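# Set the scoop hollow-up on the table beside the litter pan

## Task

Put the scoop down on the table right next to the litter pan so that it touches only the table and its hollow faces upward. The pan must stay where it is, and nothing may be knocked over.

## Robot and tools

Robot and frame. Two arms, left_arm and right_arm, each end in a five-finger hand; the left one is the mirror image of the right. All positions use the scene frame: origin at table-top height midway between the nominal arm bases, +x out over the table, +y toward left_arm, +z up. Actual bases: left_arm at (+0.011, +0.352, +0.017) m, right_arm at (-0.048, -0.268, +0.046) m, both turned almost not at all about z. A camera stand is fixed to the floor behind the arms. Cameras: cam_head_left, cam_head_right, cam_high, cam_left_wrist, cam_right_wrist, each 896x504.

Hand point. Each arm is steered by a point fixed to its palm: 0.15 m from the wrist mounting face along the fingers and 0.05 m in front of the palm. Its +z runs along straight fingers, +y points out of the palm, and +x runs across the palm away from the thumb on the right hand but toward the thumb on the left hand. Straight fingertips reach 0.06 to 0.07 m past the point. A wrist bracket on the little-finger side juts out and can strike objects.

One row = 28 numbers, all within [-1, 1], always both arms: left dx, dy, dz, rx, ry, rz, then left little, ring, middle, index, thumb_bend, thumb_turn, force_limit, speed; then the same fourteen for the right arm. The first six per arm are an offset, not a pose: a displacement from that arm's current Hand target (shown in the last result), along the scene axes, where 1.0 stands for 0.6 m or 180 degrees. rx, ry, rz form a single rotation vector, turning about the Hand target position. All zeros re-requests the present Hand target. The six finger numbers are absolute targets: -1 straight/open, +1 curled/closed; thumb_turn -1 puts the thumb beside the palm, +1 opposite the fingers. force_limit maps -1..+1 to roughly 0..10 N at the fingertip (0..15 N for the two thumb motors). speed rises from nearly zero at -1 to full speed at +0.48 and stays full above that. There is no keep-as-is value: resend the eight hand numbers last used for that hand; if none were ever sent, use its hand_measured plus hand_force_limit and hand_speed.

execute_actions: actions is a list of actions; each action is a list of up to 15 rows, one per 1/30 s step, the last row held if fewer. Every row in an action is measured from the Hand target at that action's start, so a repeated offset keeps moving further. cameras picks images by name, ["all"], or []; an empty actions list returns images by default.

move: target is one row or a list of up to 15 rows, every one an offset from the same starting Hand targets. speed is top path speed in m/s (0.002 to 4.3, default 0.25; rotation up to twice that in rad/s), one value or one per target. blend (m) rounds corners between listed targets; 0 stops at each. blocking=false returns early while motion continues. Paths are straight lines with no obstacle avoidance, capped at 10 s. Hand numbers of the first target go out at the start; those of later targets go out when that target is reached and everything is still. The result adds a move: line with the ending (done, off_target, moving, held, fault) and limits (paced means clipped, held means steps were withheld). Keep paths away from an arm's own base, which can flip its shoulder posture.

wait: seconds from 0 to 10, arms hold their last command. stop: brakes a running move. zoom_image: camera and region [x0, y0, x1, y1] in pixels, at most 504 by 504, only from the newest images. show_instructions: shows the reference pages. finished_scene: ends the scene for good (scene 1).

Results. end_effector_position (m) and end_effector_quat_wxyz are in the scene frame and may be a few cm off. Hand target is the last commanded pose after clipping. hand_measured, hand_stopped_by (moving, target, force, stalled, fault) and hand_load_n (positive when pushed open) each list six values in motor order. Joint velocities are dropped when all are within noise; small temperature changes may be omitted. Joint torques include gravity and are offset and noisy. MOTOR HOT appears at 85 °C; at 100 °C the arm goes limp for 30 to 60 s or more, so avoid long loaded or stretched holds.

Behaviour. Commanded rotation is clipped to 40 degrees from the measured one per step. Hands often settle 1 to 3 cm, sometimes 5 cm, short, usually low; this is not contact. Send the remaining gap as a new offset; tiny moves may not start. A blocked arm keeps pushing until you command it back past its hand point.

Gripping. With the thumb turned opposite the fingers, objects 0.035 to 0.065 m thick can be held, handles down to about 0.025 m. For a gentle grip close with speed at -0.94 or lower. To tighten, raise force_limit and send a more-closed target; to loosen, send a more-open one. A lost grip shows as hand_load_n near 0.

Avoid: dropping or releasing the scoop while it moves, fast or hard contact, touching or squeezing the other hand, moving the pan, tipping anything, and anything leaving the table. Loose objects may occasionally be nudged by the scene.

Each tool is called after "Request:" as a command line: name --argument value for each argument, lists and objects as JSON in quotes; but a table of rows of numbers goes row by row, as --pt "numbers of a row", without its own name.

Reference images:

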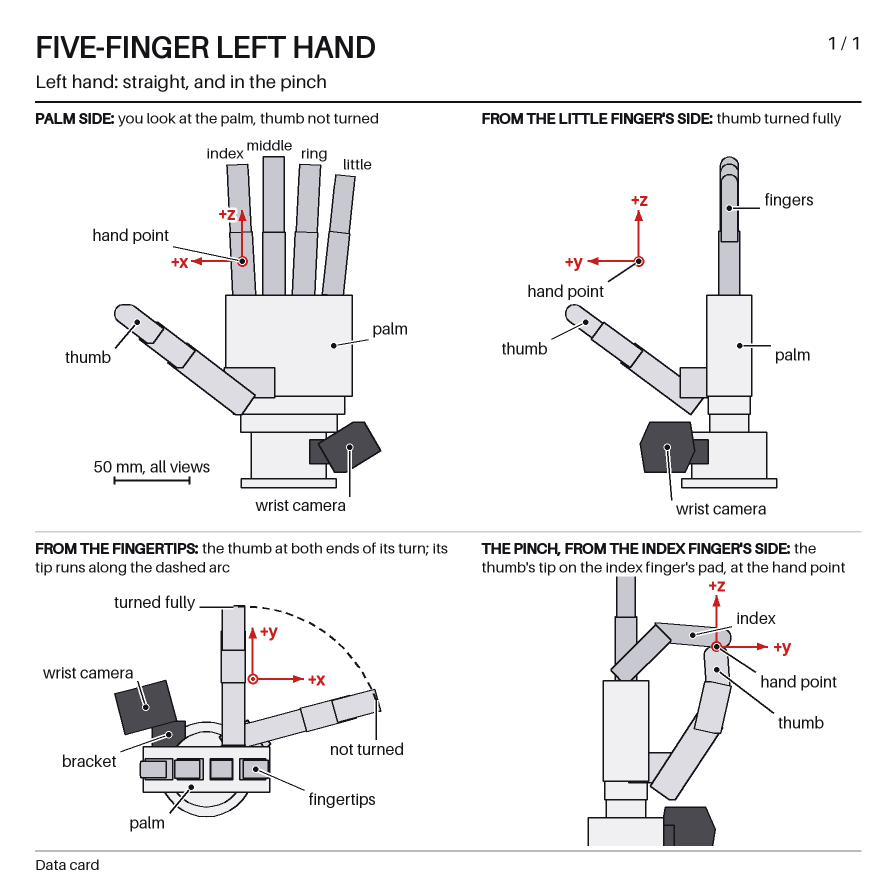

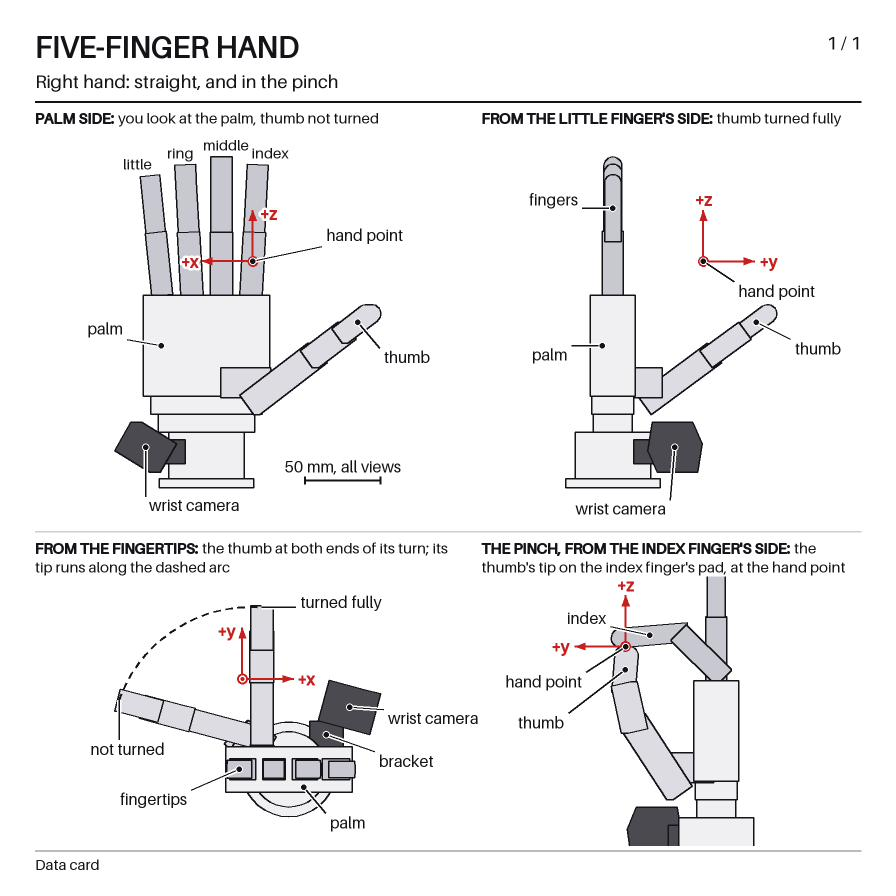

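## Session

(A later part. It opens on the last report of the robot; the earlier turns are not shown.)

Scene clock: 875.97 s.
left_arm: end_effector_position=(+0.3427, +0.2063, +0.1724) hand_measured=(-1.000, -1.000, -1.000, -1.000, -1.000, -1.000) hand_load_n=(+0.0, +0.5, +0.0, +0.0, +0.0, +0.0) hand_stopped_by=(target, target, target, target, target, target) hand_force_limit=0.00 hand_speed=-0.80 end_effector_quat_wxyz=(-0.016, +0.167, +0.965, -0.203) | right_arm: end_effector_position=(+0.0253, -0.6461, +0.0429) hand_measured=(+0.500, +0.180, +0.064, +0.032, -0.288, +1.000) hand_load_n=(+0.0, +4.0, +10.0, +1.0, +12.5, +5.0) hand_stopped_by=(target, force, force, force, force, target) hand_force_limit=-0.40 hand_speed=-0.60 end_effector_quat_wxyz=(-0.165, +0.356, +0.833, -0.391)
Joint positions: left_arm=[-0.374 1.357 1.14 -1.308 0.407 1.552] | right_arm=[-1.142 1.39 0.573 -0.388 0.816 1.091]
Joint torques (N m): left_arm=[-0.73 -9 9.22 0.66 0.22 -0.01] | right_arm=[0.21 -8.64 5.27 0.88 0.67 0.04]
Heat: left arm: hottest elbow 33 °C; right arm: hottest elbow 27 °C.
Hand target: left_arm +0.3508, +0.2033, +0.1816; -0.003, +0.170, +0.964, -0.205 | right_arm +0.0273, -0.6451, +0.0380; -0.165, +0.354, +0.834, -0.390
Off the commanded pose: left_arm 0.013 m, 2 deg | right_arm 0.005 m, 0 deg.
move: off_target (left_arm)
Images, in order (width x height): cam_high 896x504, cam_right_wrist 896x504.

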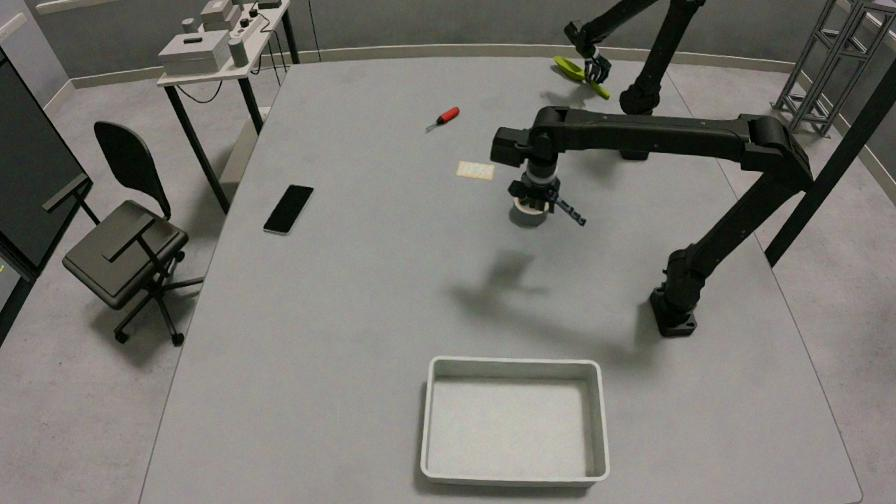

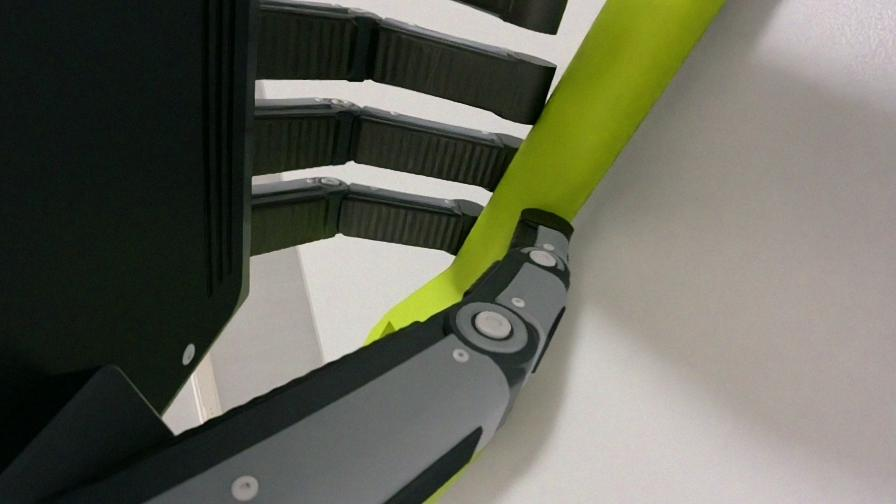

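Request:
move --target '[0,0,0,0,0,0,-1,-1,-1,-1,-1,-1,0,-0.8, 0,0,0.15,0,0,0,0.5,0.5,0.5,0.5,0.3,1,-0.4,-0.6]' --speed 0.1 --cameras '["cam_right_wrist","cam_high","cam_head_left","cam_head_right"]'

Scene clock: 883.00 s.
left_arm: end_effector_position=(+0.3427, +0.2063, +0.1724) hand_measured=(-1.000, -1.000, -1.000, -1.000, -1.000, -1.000) hand_load_n=(+0.0, +0.0, +0.0, +0.0, +0.0, +0.0) hand_stopped_by=(target, target, target, target, target, target) hand_force_limit=0.00 hand_speed=-0.80 end_effector_quat_wxyz=(-0.016, +0.167, +0.965, -0.203) | right_arm: end_effector_position=(+0.0187, -0.6321, +0.1123) hand_measured=(+0.500, +0.180, +0.064, +0.032, -0.286, +1.000) hand_load_n=(+0.0, +0.0, +0.0, +0.0, +0.0, +0.5) hand_stopped_by=(target, force, force, force, force, target) hand_force_limit=-0.40 hand_speed=-0.60 end_effector_quat_wxyz=(-0.178, +0.350, +0.838, -0.379)
Joint positions: left_arm=[-0.374 1.357 1.14 -1.308 0.407 1.552] | right_arm=[-1.142 1.204 0.656 -0.695 0.816 1.091]
Joint torques (N m): left_arm=[-0.73 -9.05 9.22 0.66 0.22 -0.01] | right_arm=[0.32 -8.64 9.33 0.1 0.66 0.02]
Heat: left arm: hottest elbow 33 °C; right arm: hottest elbow 27 °C.
Hand target: left_arm +0.3508, +0.2033, +0.1816; -0.003, +0.170, +0.964, -0.205 | right_arm +0.0273, -0.6452, +0.1281; -0.165, +0.354, +0.834, -0.390
Off the commanded pose: left_arm 0.013 m, 2 deg | right_arm 0.022 m, 2 deg.
move: off_target (left_arm, right_arm)
Images, in order (width x height): cam_head_left 896x504, cam_head_right 896x504, cam_high 896x504, cam_right_wrist 896x504.

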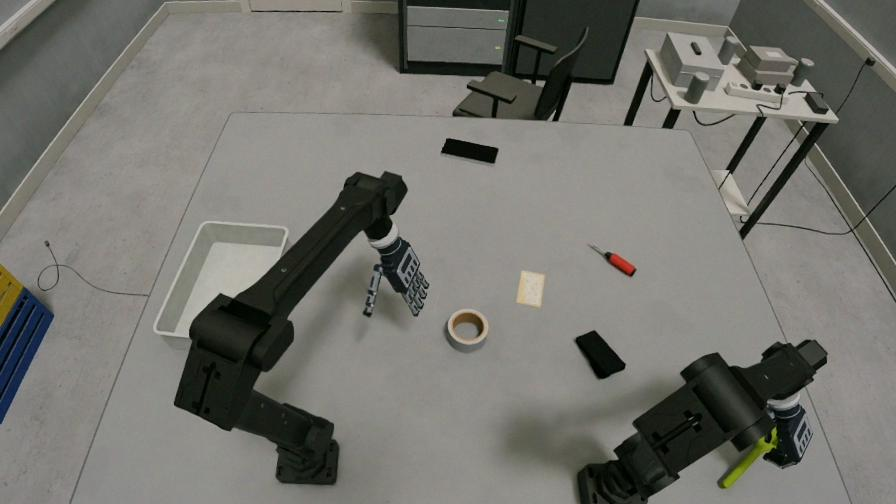

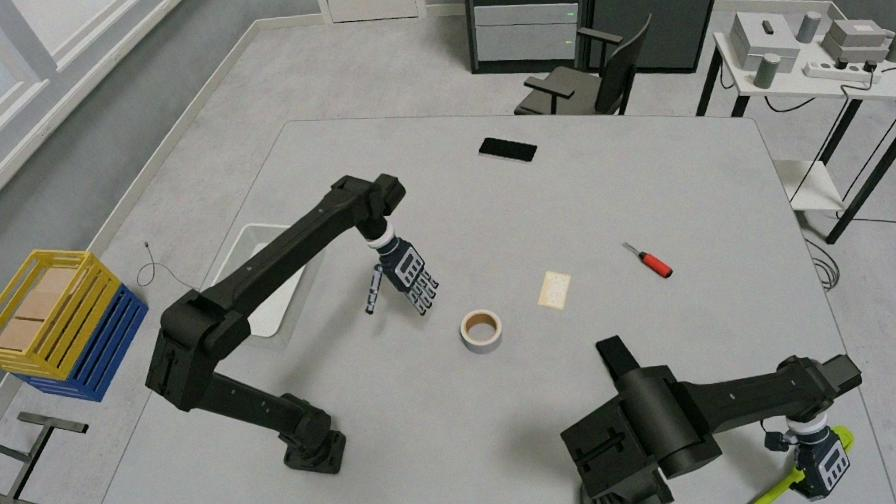

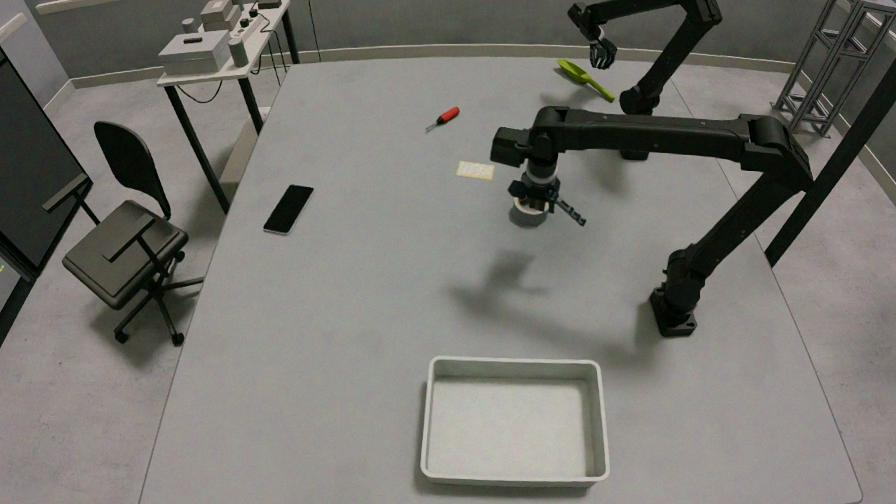

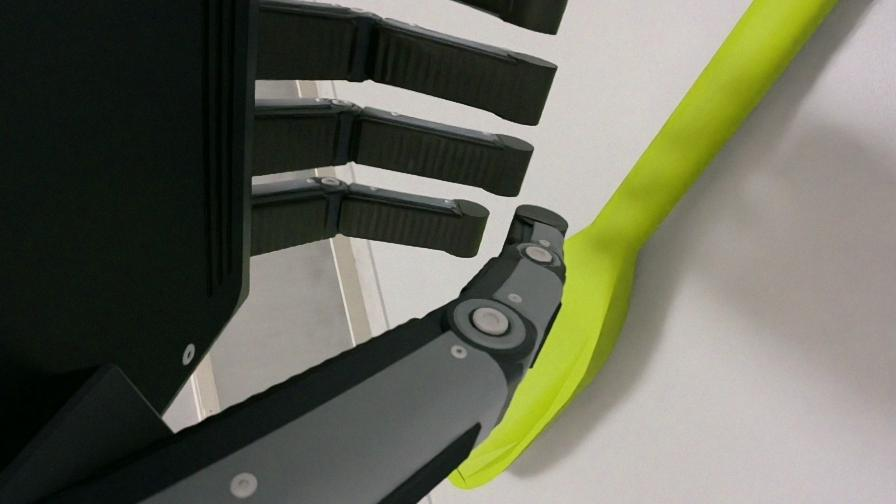

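Request:
move --pt "0 0 0 0 0 0 -1 -1 -1 -1 -1 -1 0 -0.8 0.006 0.005 0 0 0 -0.0417 -0.4 -0.4 -0.4 -0.4 -1 1 -0.4 0.2" --pt "0 0 0 0 0 0 -1 -1 -1 -1 -1 -1 0 -0.8 0.006 0.005 -0.1735 0 0 -0.0417 -0.4 -0.4 -0.4 -0.4 -1 1 -0.4 0.2" --speed 0.12 --cameras '["cam_right_wrist","cam_high"]'

Request:
zoom_image --camera "cam_high" --region '[540, 30, 640, 110]'

Scene clock: 947.97 s.
left_arm: end_effector_position=(+0.3427, +0.2063, +0.1724) hand_measured=(-1.000, -1.000, -1.000, -1.000, -1.000, -1.000) hand_load_n=(+0.0, +0.0, +0.0, +0.0, +0.0, +0.0) hand_stopped_by=(target, target, target, target, target, target) hand_force_limit=0.00 hand_speed=-0.80 end_effector_quat_wxyz=(-0.016, +0.167, +0.965, -0.203) | right_arm: end_effector_position=(+0.0288, -0.6433, +0.0313) hand_measured=(-0.400, -0.400, -0.400, -0.400, -1.000, +1.000) hand_load_n=(+0.0, +0.0, -0.5, +0.0, +0.0, +0.0) hand_stopped_by=(target, target, target, target, target, target) hand_force_limit=-0.40 hand_speed=0.20 end_effector_quat_wxyz=(-0.190, +0.410, +0.807, -0.381)
Joint positions: left_arm=[-0.374 1.357 1.14 -1.308 0.407 1.552] | right_arm=[-1.103 1.474 0.629 -0.541 0.865 1.335]
Joint torques (N m): left_arm=[-0.73 -9 9.22 0.66 0.22 -0.01] | right_arm=[0.21 -9 4.9 0.75 0.53 0.03]
Heat: left arm: hottest elbow 33 °C; right arm: hottest elbow 30 °C.
Hand target: left_arm +0.3508, +0.2033, +0.1816; -0.003, +0.170, +0.964, -0.205 | right_arm +0.0308, -0.6421, +0.0238; -0.190, +0.408, +0.809, -0.378
Off the commanded pose: left_arm 0.013 m, 2 deg | right_arm 0.008 m, 0 deg.
move: off_target (left_arm)
Images, in order (width x height): cam_high 896x504, cam_right_wrist 896x504.

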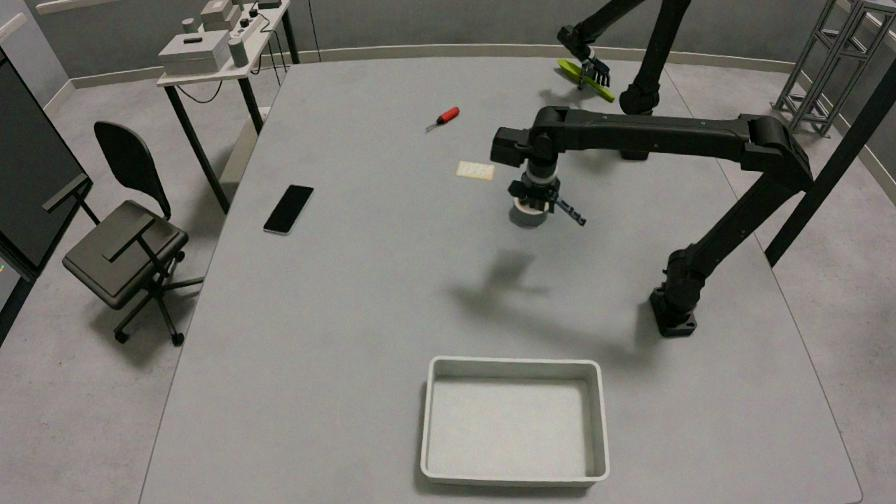

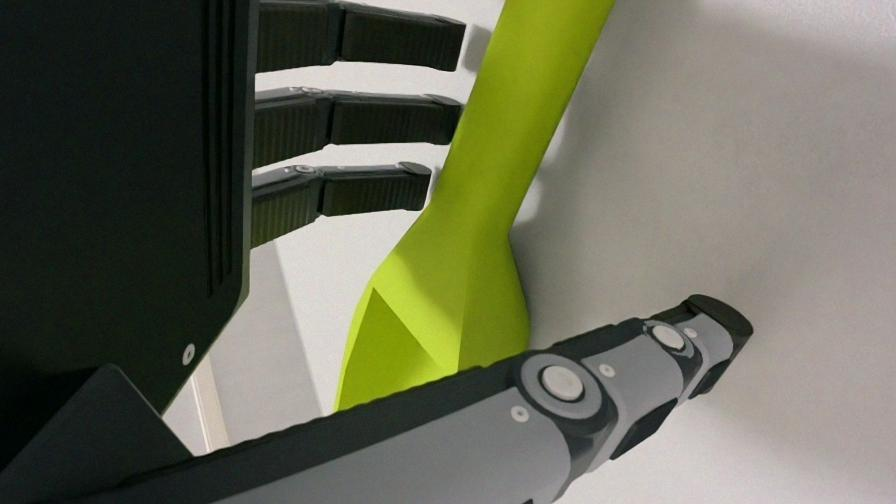

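Scaled by 5.040 from the camera's 896x504 image, which has a finer 1280x720 frame.

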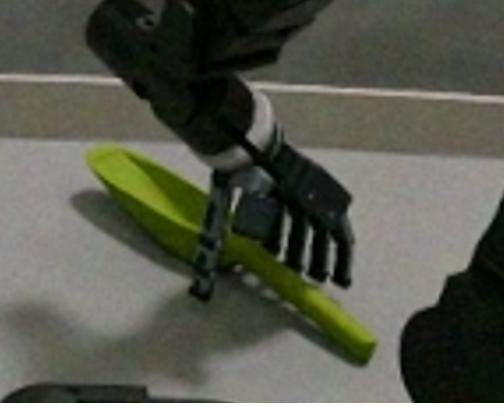

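Request:
move --pt "0 0 0 0 0 0 -1 -1 -1 -1 -1 -1 0 -0.8 -0.015 0.02 0 0 0 0 -0.4 -0.4 -0.4 -0.4 -1 1 -0.4 0.2" --pt "0 0 0 0 0 0 -1 -1 -1 -1 -1 -1 0 -0.8 -0.015 0.02 0 0 0 0 0.0 0.0 0.0 0.0 -0.3 1 -0.5 -0.5" --speed 0.1 --cameras '["cam_right_wrist"]'

Scene clock: 962.43 s.
left_arm: end_effector_position=(+0.3427, +0.2063, +0.1724) hand_measured=(-1.000, -1.000, -1.000, -1.000, -1.000, -1.000) hand_load_n=(+0.0, +0.0, +0.0, +0.0, +0.0, +0.0) hand_stopped_by=(target, target, target, target, target, target) hand_force_limit=0.00 hand_speed=-0.80 end_effector_quat_wxyz=(-0.016, +0.167, +0.965, -0.203) | right_arm: end_effector_position=(+0.0255, -0.6386, +0.0314) hand_measured=(+0.000, +0.000, -0.362, +0.000, -0.300, +1.000) hand_load_n=(+0.0, +0.0, +1.5, +0.0, +0.0, +0.0) hand_stopped_by=(target, target, force, target, target, target) hand_force_limit=-0.50 hand_speed=-0.50 end_effector_quat_wxyz=(-0.184, +0.413, +0.803, -0.388)
Joint positions: left_arm=[-0.374 1.357 1.14 -1.308 0.407 1.552] | right_arm=[-1.103 1.453 0.599 -0.511 0.869 1.335]
Joint torques (N m): left_arm=[-0.73 -9 9.21 0.66 0.22 -0.01] | right_arm=[-0.62 -9.76 4.03 0.24 0.29 -0.11]
Heat: left arm: hottest elbow 33 °C; right arm: hottest elbow 29 °C.
Hand target: left_arm +0.3508, +0.2033, +0.1816; -0.003, +0.170, +0.964, -0.205 | right_arm +0.0218, -0.6301, +0.0238; -0.190, +0.408, +0.809, -0.378
Off the commanded pose: left_arm 0.013 m, 2 deg | right_arm 0.012 m, 2 deg.
move: off_target (left_arm, right_arm); target 2's new numbers were sent with right_arm's hand 0.012 m and 1 deg from that target
Images, in order (width x height): cam_right_wrist 896x504.

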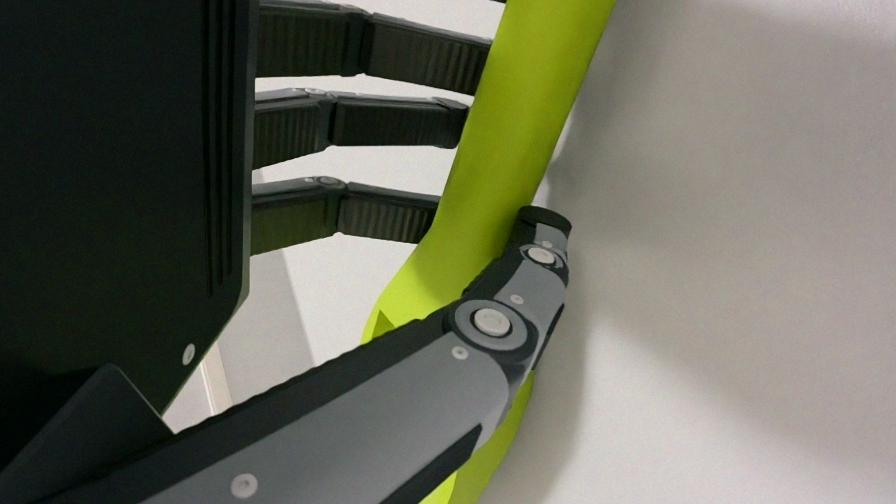

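Request:
move --target '[0,0,0,0,0,0,-1,-1,-1,-1,-1,-1,0,-0.8, 0,0,0,0,0,0,0.5,0.4,0.4,0.4,0.3,1,-0.4,-0.6]' --speed 0.1 --cameras '["cam_right_wrist"]'

Scene clock: 969.30 s.
left_arm: end_effector_position=(+0.3427, +0.2063, +0.1724) hand_measured=(-1.000, -1.000, -1.000, -1.000, -1.000, -1.000) hand_load_n=(+0.0, +0.0, +0.0, +0.0, +0.0, +0.0) hand_stopped_by=(target, target, target, target, target, target) hand_force_limit=0.00 hand_speed=-0.80 end_effector_quat_wxyz=(-0.016, +0.167, +0.965, -0.203) | right_arm: end_effector_position=(+0.0253, -0.6386, +0.0318) hand_measured=(+0.144, +0.104, -0.330, +0.030, -0.288, +1.000) hand_load_n=(+2.0, +6.0, +1.0, +6.0, +12.0, +7.0) hand_stopped_by=(force, force, force, force, force, target) hand_force_limit=-0.40 hand_speed=-0.60 end_effector_quat_wxyz=(-0.184, +0.413, +0.803, -0.388)
Joint positions: left_arm=[-0.374 1.357 1.14 -1.308 0.407 1.552] | right_arm=[-1.103 1.451 0.599 -0.511 0.869 1.335]
Joint torques (N m): left_arm=[-0.73 -9 9.21 0.68 0.22 -0.01] | right_arm=[-0.44 -9.82 4.08 0.2 0.26 -0.11]
Heat: left arm: hottest elbow 33 °C; right arm: hottest elbow 28 °C.
Hand target: left_arm +0.3508, +0.2033, +0.1816; -0.003, +0.170, +0.964, -0.205 | right_arm +0.0218, -0.6301, +0.0239; -0.190, +0.408, +0.809, -0.378
Off the commanded pose: left_arm 0.013 m, 2 deg | right_arm 0.012 m, 2 deg.
move: off_target (left_arm, right_arm)
Images, in order (width x height): cam_right_wrist 896x504.

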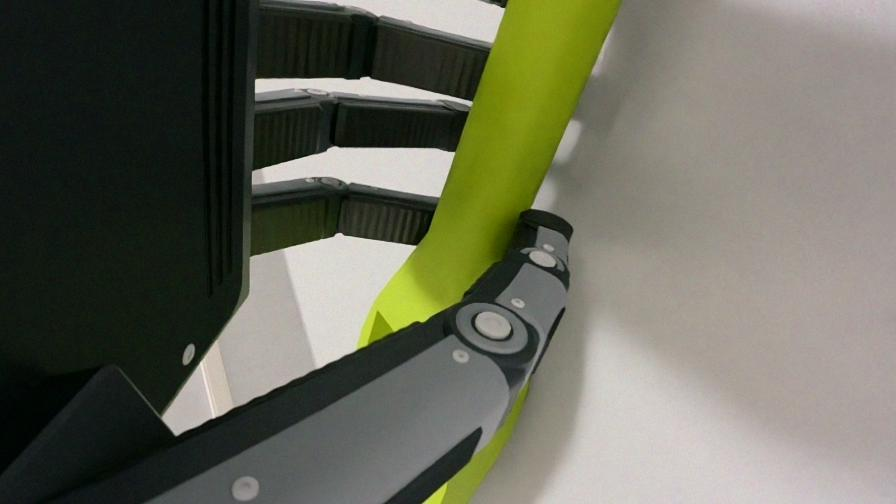

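Request:
move --target '[0,0,0,0,0,0,-1,-1,-1,-1,-1,-1,0,-0.8, 0,0,0.15,0,0,0,0.5,0.4,0.4,0.4,0.3,1,-0.4,-0.6]' --speed 0.1 --cameras '["cam_right_wrist","cam_high","cam_head_right"]'

Request:
zoom_image --camera "cam_high" --region '[540, 20, 640, 110]'

Scene clock: 977.13 s.
left_arm: end_effector_position=(+0.3427, +0.2063, +0.1724) hand_measured=(-1.000, -1.000, -1.000, -1.000, -1.000, -1.000) hand_load_n=(+0.0, +0.0, +0.0, +0.0, +0.0, +0.0) hand_stopped_by=(target, target, target, target, target, target) hand_force_limit=0.00 hand_speed=-0.80 end_effector_quat_wxyz=(-0.016, +0.167, +0.965, -0.203) | right_arm: end_effector_position=(+0.0147, -0.6151, +0.0979) hand_measured=(+0.144, +0.104, -0.330, +0.030, -0.288, +1.000) hand_load_n=(+1.5, +6.0, +0.0, +6.5, +12.0, +7.5) hand_stopped_by=(force, force, force, force, force, target) hand_force_limit=-0.40 hand_speed=-0.60 end_effector_quat_wxyz=(-0.205, +0.400, +0.814, -0.369)
Joint positions: left_arm=[-0.374 1.357 1.14 -1.308 0.407 1.552] | right_arm=[-1.103 1.253 0.659 -0.829 0.861 1.327]
Joint torques (N m): left_arm=[-0.73 -9 9.22 0.66 0.22 -0.01] | right_arm=[-0.62 -9 9.11 -0.03 0.64 -0.03]
Heat: left arm: hottest elbow 33 °C; right arm: hottest elbow 28 °C.
Hand target: left_arm +0.3508, +0.2033, +0.1816; -0.003, +0.170, +0.964, -0.205 | right_arm +0.0219, -0.6302, +0.1140; -0.190, +0.408, +0.809, -0.378
Off the commanded pose: left_arm 0.013 m, 2 deg | right_arm 0.023 m, 2 deg.
move: off_target (left_arm, right_arm)
Images, in order (width x height): cam_head_right 896x504, cam_high 896x504, cam_right_wrist 896x504.

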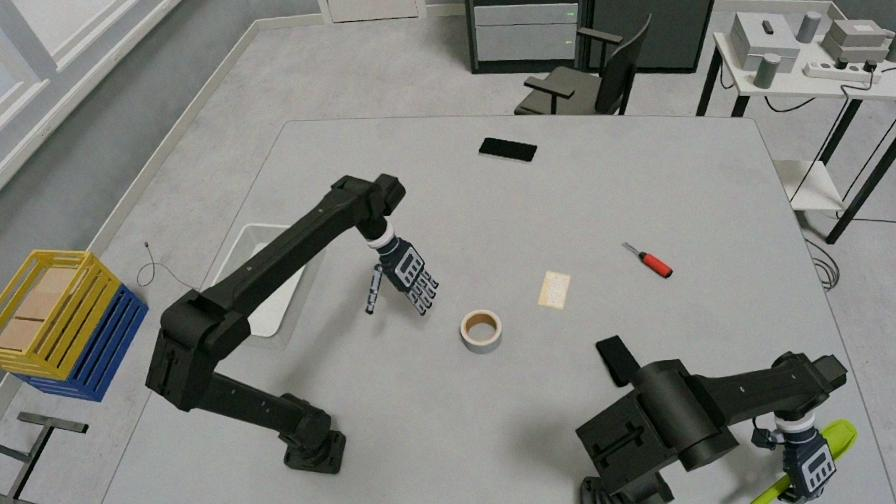

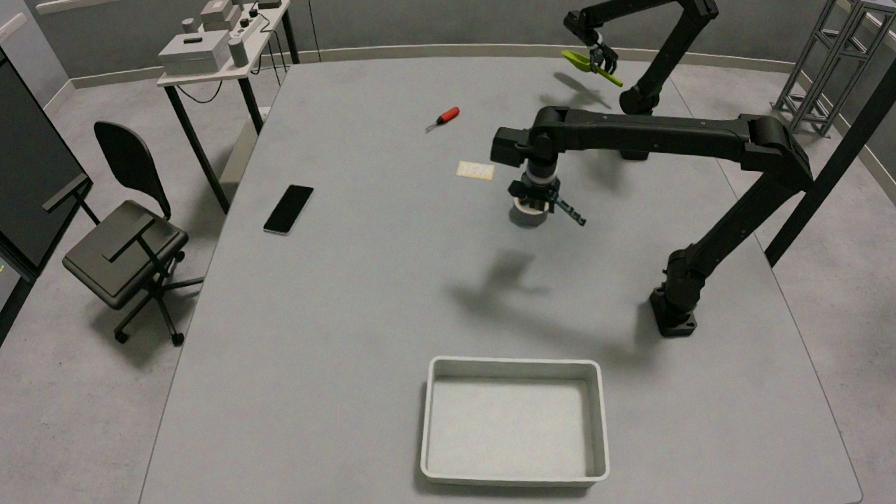

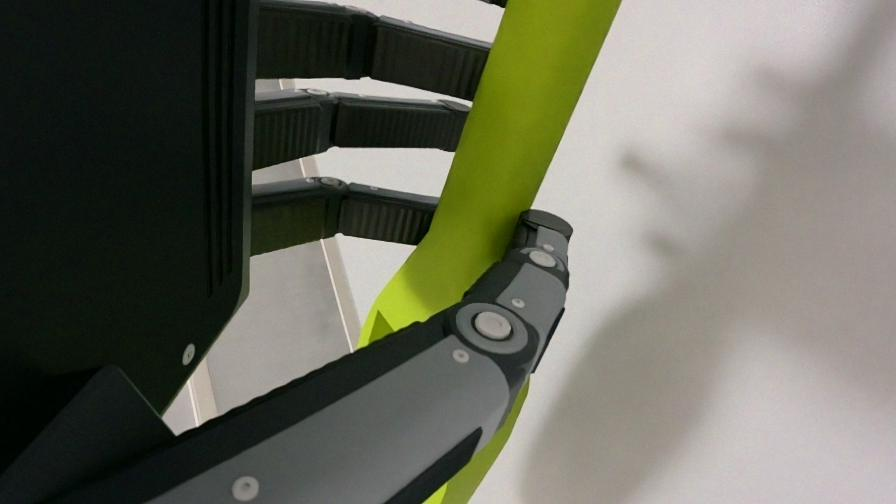

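Scaled by 5.040 from the camera's 896x504 image, which has a finer 1280x720 frame.

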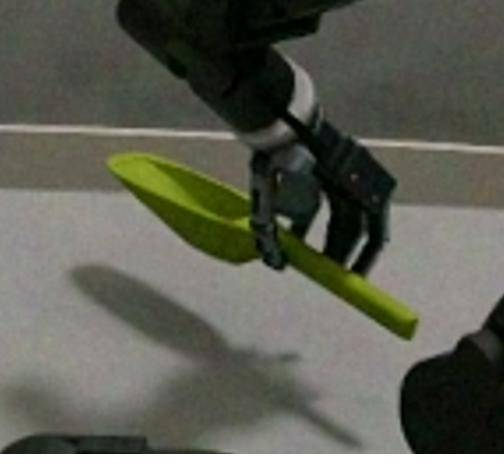

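Request:
move --pt "0 0 0.247 0 0 0 -1 -1 -1 -1 -1 -1 0 -0.8 0 0 0.177 0 0 0 0.5 0.4 0.4 0.4 0.3 1 -0.4 -0.6" --pt "-0.075 0.591 0.281 0 0 0.328 -1 -1 -1 -1 -1 -1 0 -0.8 0.5885 0.347 0.227 0 0 0.511 0.5 0.4 0.4 0.4 0.3 1 -0.4 -0.6" --speed 0.3 --blend '[0.05,0]' --cameras '["all"]'

Scene clock: 1056.60 s.
left_arm: end_effector_position=(+0.3005, +0.5486, +0.3352) hand_measured=(-1.000, -1.000, -1.000, -1.000, -1.000, -1.000) hand_load_n=(+0.0, +0.0, +0.0, +0.0, +0.0, +0.0) hand_stopped_by=(target, target, target, target, target, target) hand_force_limit=0.00 hand_speed=-0.80 end_effector_quat_wxyz=(+0.116, -0.327, +0.923, -0.169) | right_arm: end_effector_position=(+0.3539, -0.4184, +0.2256) hand_measured=(+0.144, +0.104, -0.330, +0.030, -0.288, +1.000) hand_load_n=(+1.5, +6.0, +0.0, +6.5, +12.0, +7.0) hand_stopped_by=(force, force, force, force, force, target) hand_force_limit=-0.40 hand_speed=-0.60 end_effector_quat_wxyz=(+0.118, -0.303, +0.863, -0.386)
Joint positions: left_arm=[0.636 1.274 1.495 -1.67 0.396 1.522] | right_arm=[-0.272 1.098 0.871 -0.637 0.482 0.457]
Joint torques (N m): left_arm=[0.15 -6.59 11.64 0.39 0.2 -0.08] | right_arm=[0.15 -7.88 11.77 1.69 0.2 -0.11]
Heat: left arm: hottest elbow 34 °C; right arm: hottest elbow 29 °C.
Hand target: left_arm +0.3059, +0.5578, +0.3502; +0.099, -0.327, +0.923, -0.180 | right_arm +0.3750, -0.4219, +0.2502; +0.140, -0.298, +0.855, -0.400
Off the commanded pose: left_arm 0.018 m, 2 deg | right_arm 0.033 m, 3 deg.
joint sent to its limit (left arm) — joint 4 (wrist pitch), lower limit. The joint targets are off in orientation, not in position.
move: off_target (left_arm, right_arm)

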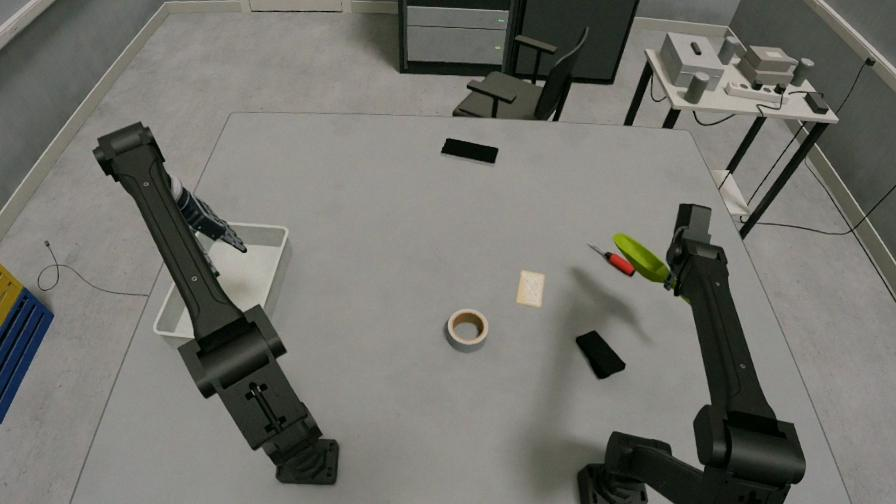

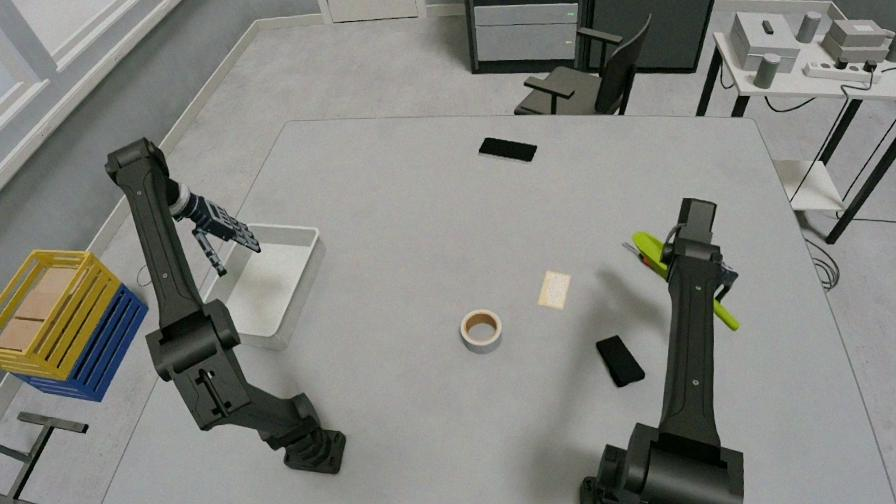

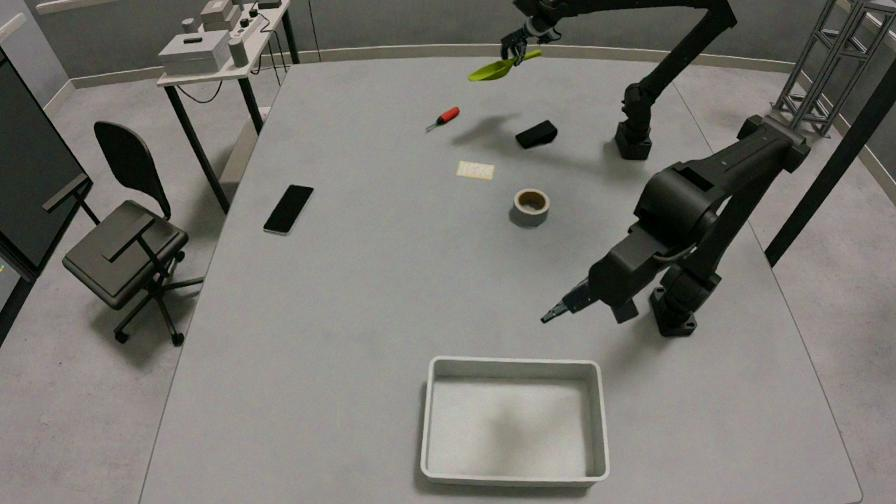

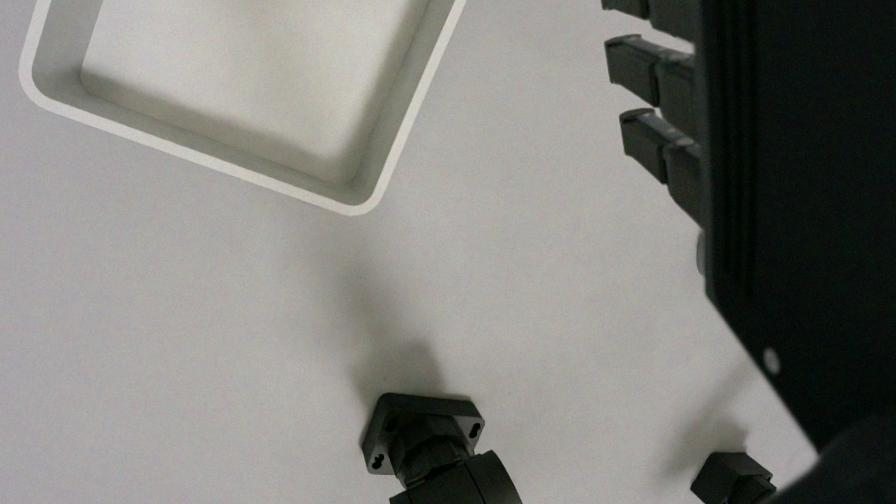

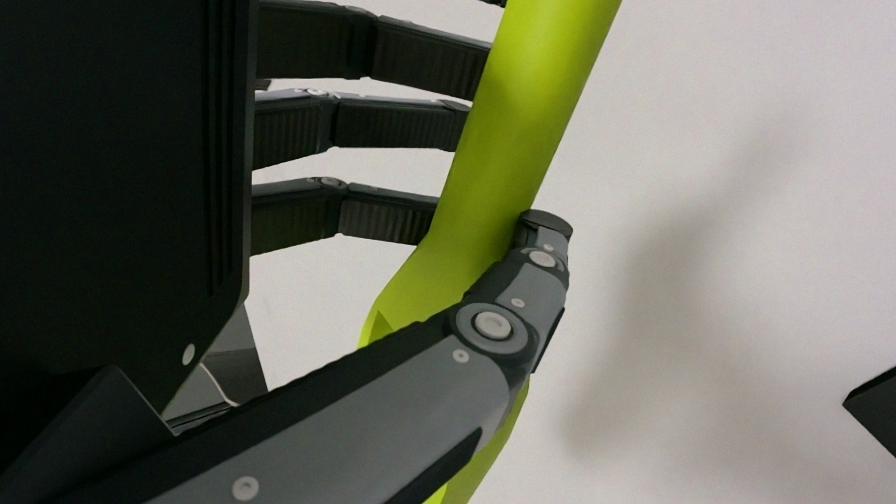

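Request:
move --target '[-0.543,0.255,-0.05,0,0,0.333,-1,-1,-1,-1,-1,-1,0,-0.8, 0.042,0.953,-0.03,0,0,0.611,0.5,0.4,0.4,0.4,0.3,1,-0.4,-0.6]' --speed 0.3 --cameras '["all"]'

Scene clock: 1113.47 s.
left_arm: end_effector_position=(-0.0139, +0.6972, +0.3071) hand_measured=(-1.000, -1.000, -1.000, -1.000, -1.000, -1.000) hand_load_n=(+0.0, +0.0, +0.0, +0.0, +0.0, +0.0) hand_stopped_by=(target, target, target, target, target, target) hand_force_limit=0.00 hand_speed=-0.80 end_effector_quat_wxyz=(-0.164, +0.742, -0.639, +0.119) | right_arm: end_effector_position=(+0.3881, +0.1385, +0.2162) hand_measured=(+0.144, +0.104, -0.330, +0.030, -0.288, +1.000) hand_load_n=(+1.5, +6.0, +0.0, +6.5, +12.0, +7.0) hand_stopped_by=(force, force, force, force, force, target) hand_force_limit=-0.40 hand_speed=-0.60 end_effector_quat_wxyz=(-0.396, +0.875, -0.255, +0.108)
Joint positions: left_arm=[1.688 1.303 1.444 -1.67 0.407 1.551] | right_arm=[0.62 1.567 1.263 -0.458 -0.287 -0.246]
Joint torques (N m): left_arm=[0.26 -6.83 11.63 0.59 0.21 -0.03] | right_arm=[0.03 -16.32 11.7 0.96 -0.36 -0.09]
Motor temperatures (°C): left_arm=[22 26 36 19 21 20] | right_arm=[23 24 34 21 22 23]
Heat: left arm: hottest elbow 36 °C; right arm: hottest elbow 34 °C.
Hand target: left_arm -0.0198, +0.7109, +0.3203; -0.175, +0.744, -0.636, +0.106 | right_arm +0.4001, +0.1499, +0.2322; -0.408, +0.872, -0.247, +0.115
Off the commanded pose: left_arm 0.020 m, 2 deg | right_arm 0.023 m, 2 deg.
move: off_target (left_arm, right_arm)

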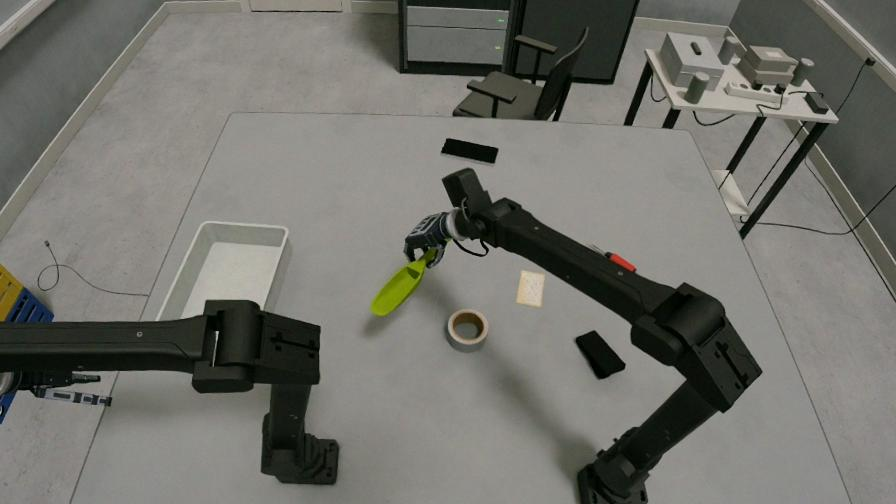

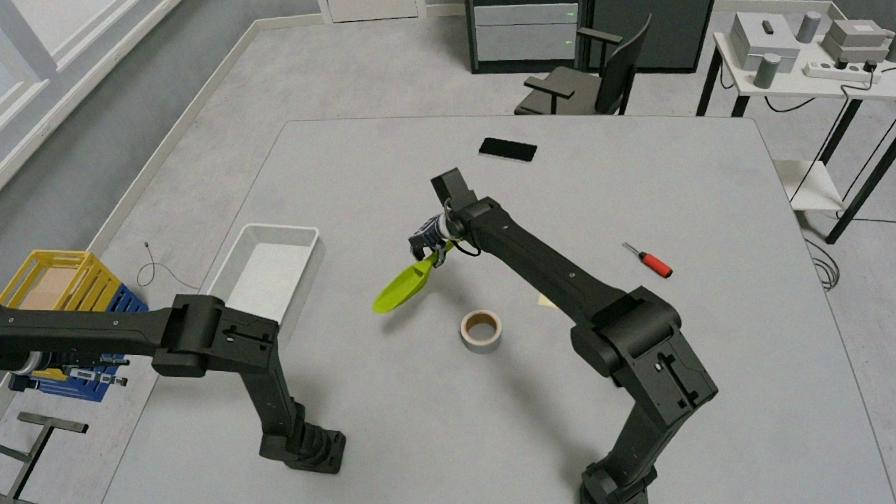

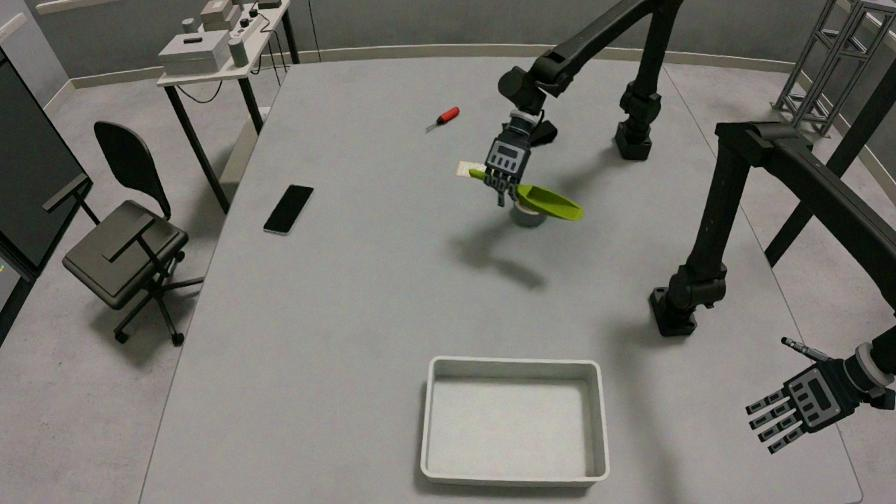

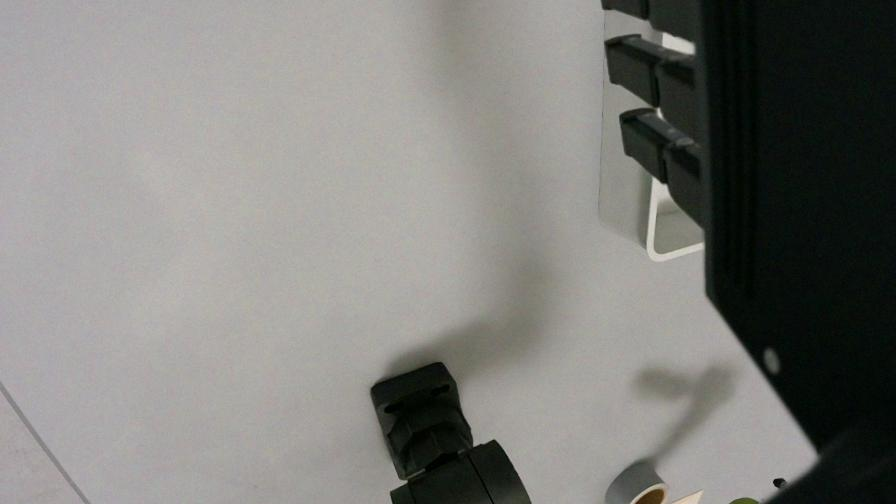

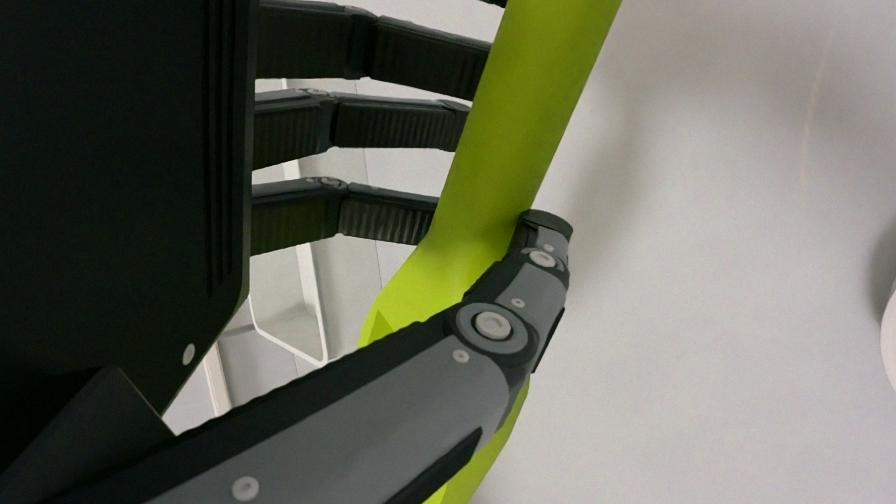

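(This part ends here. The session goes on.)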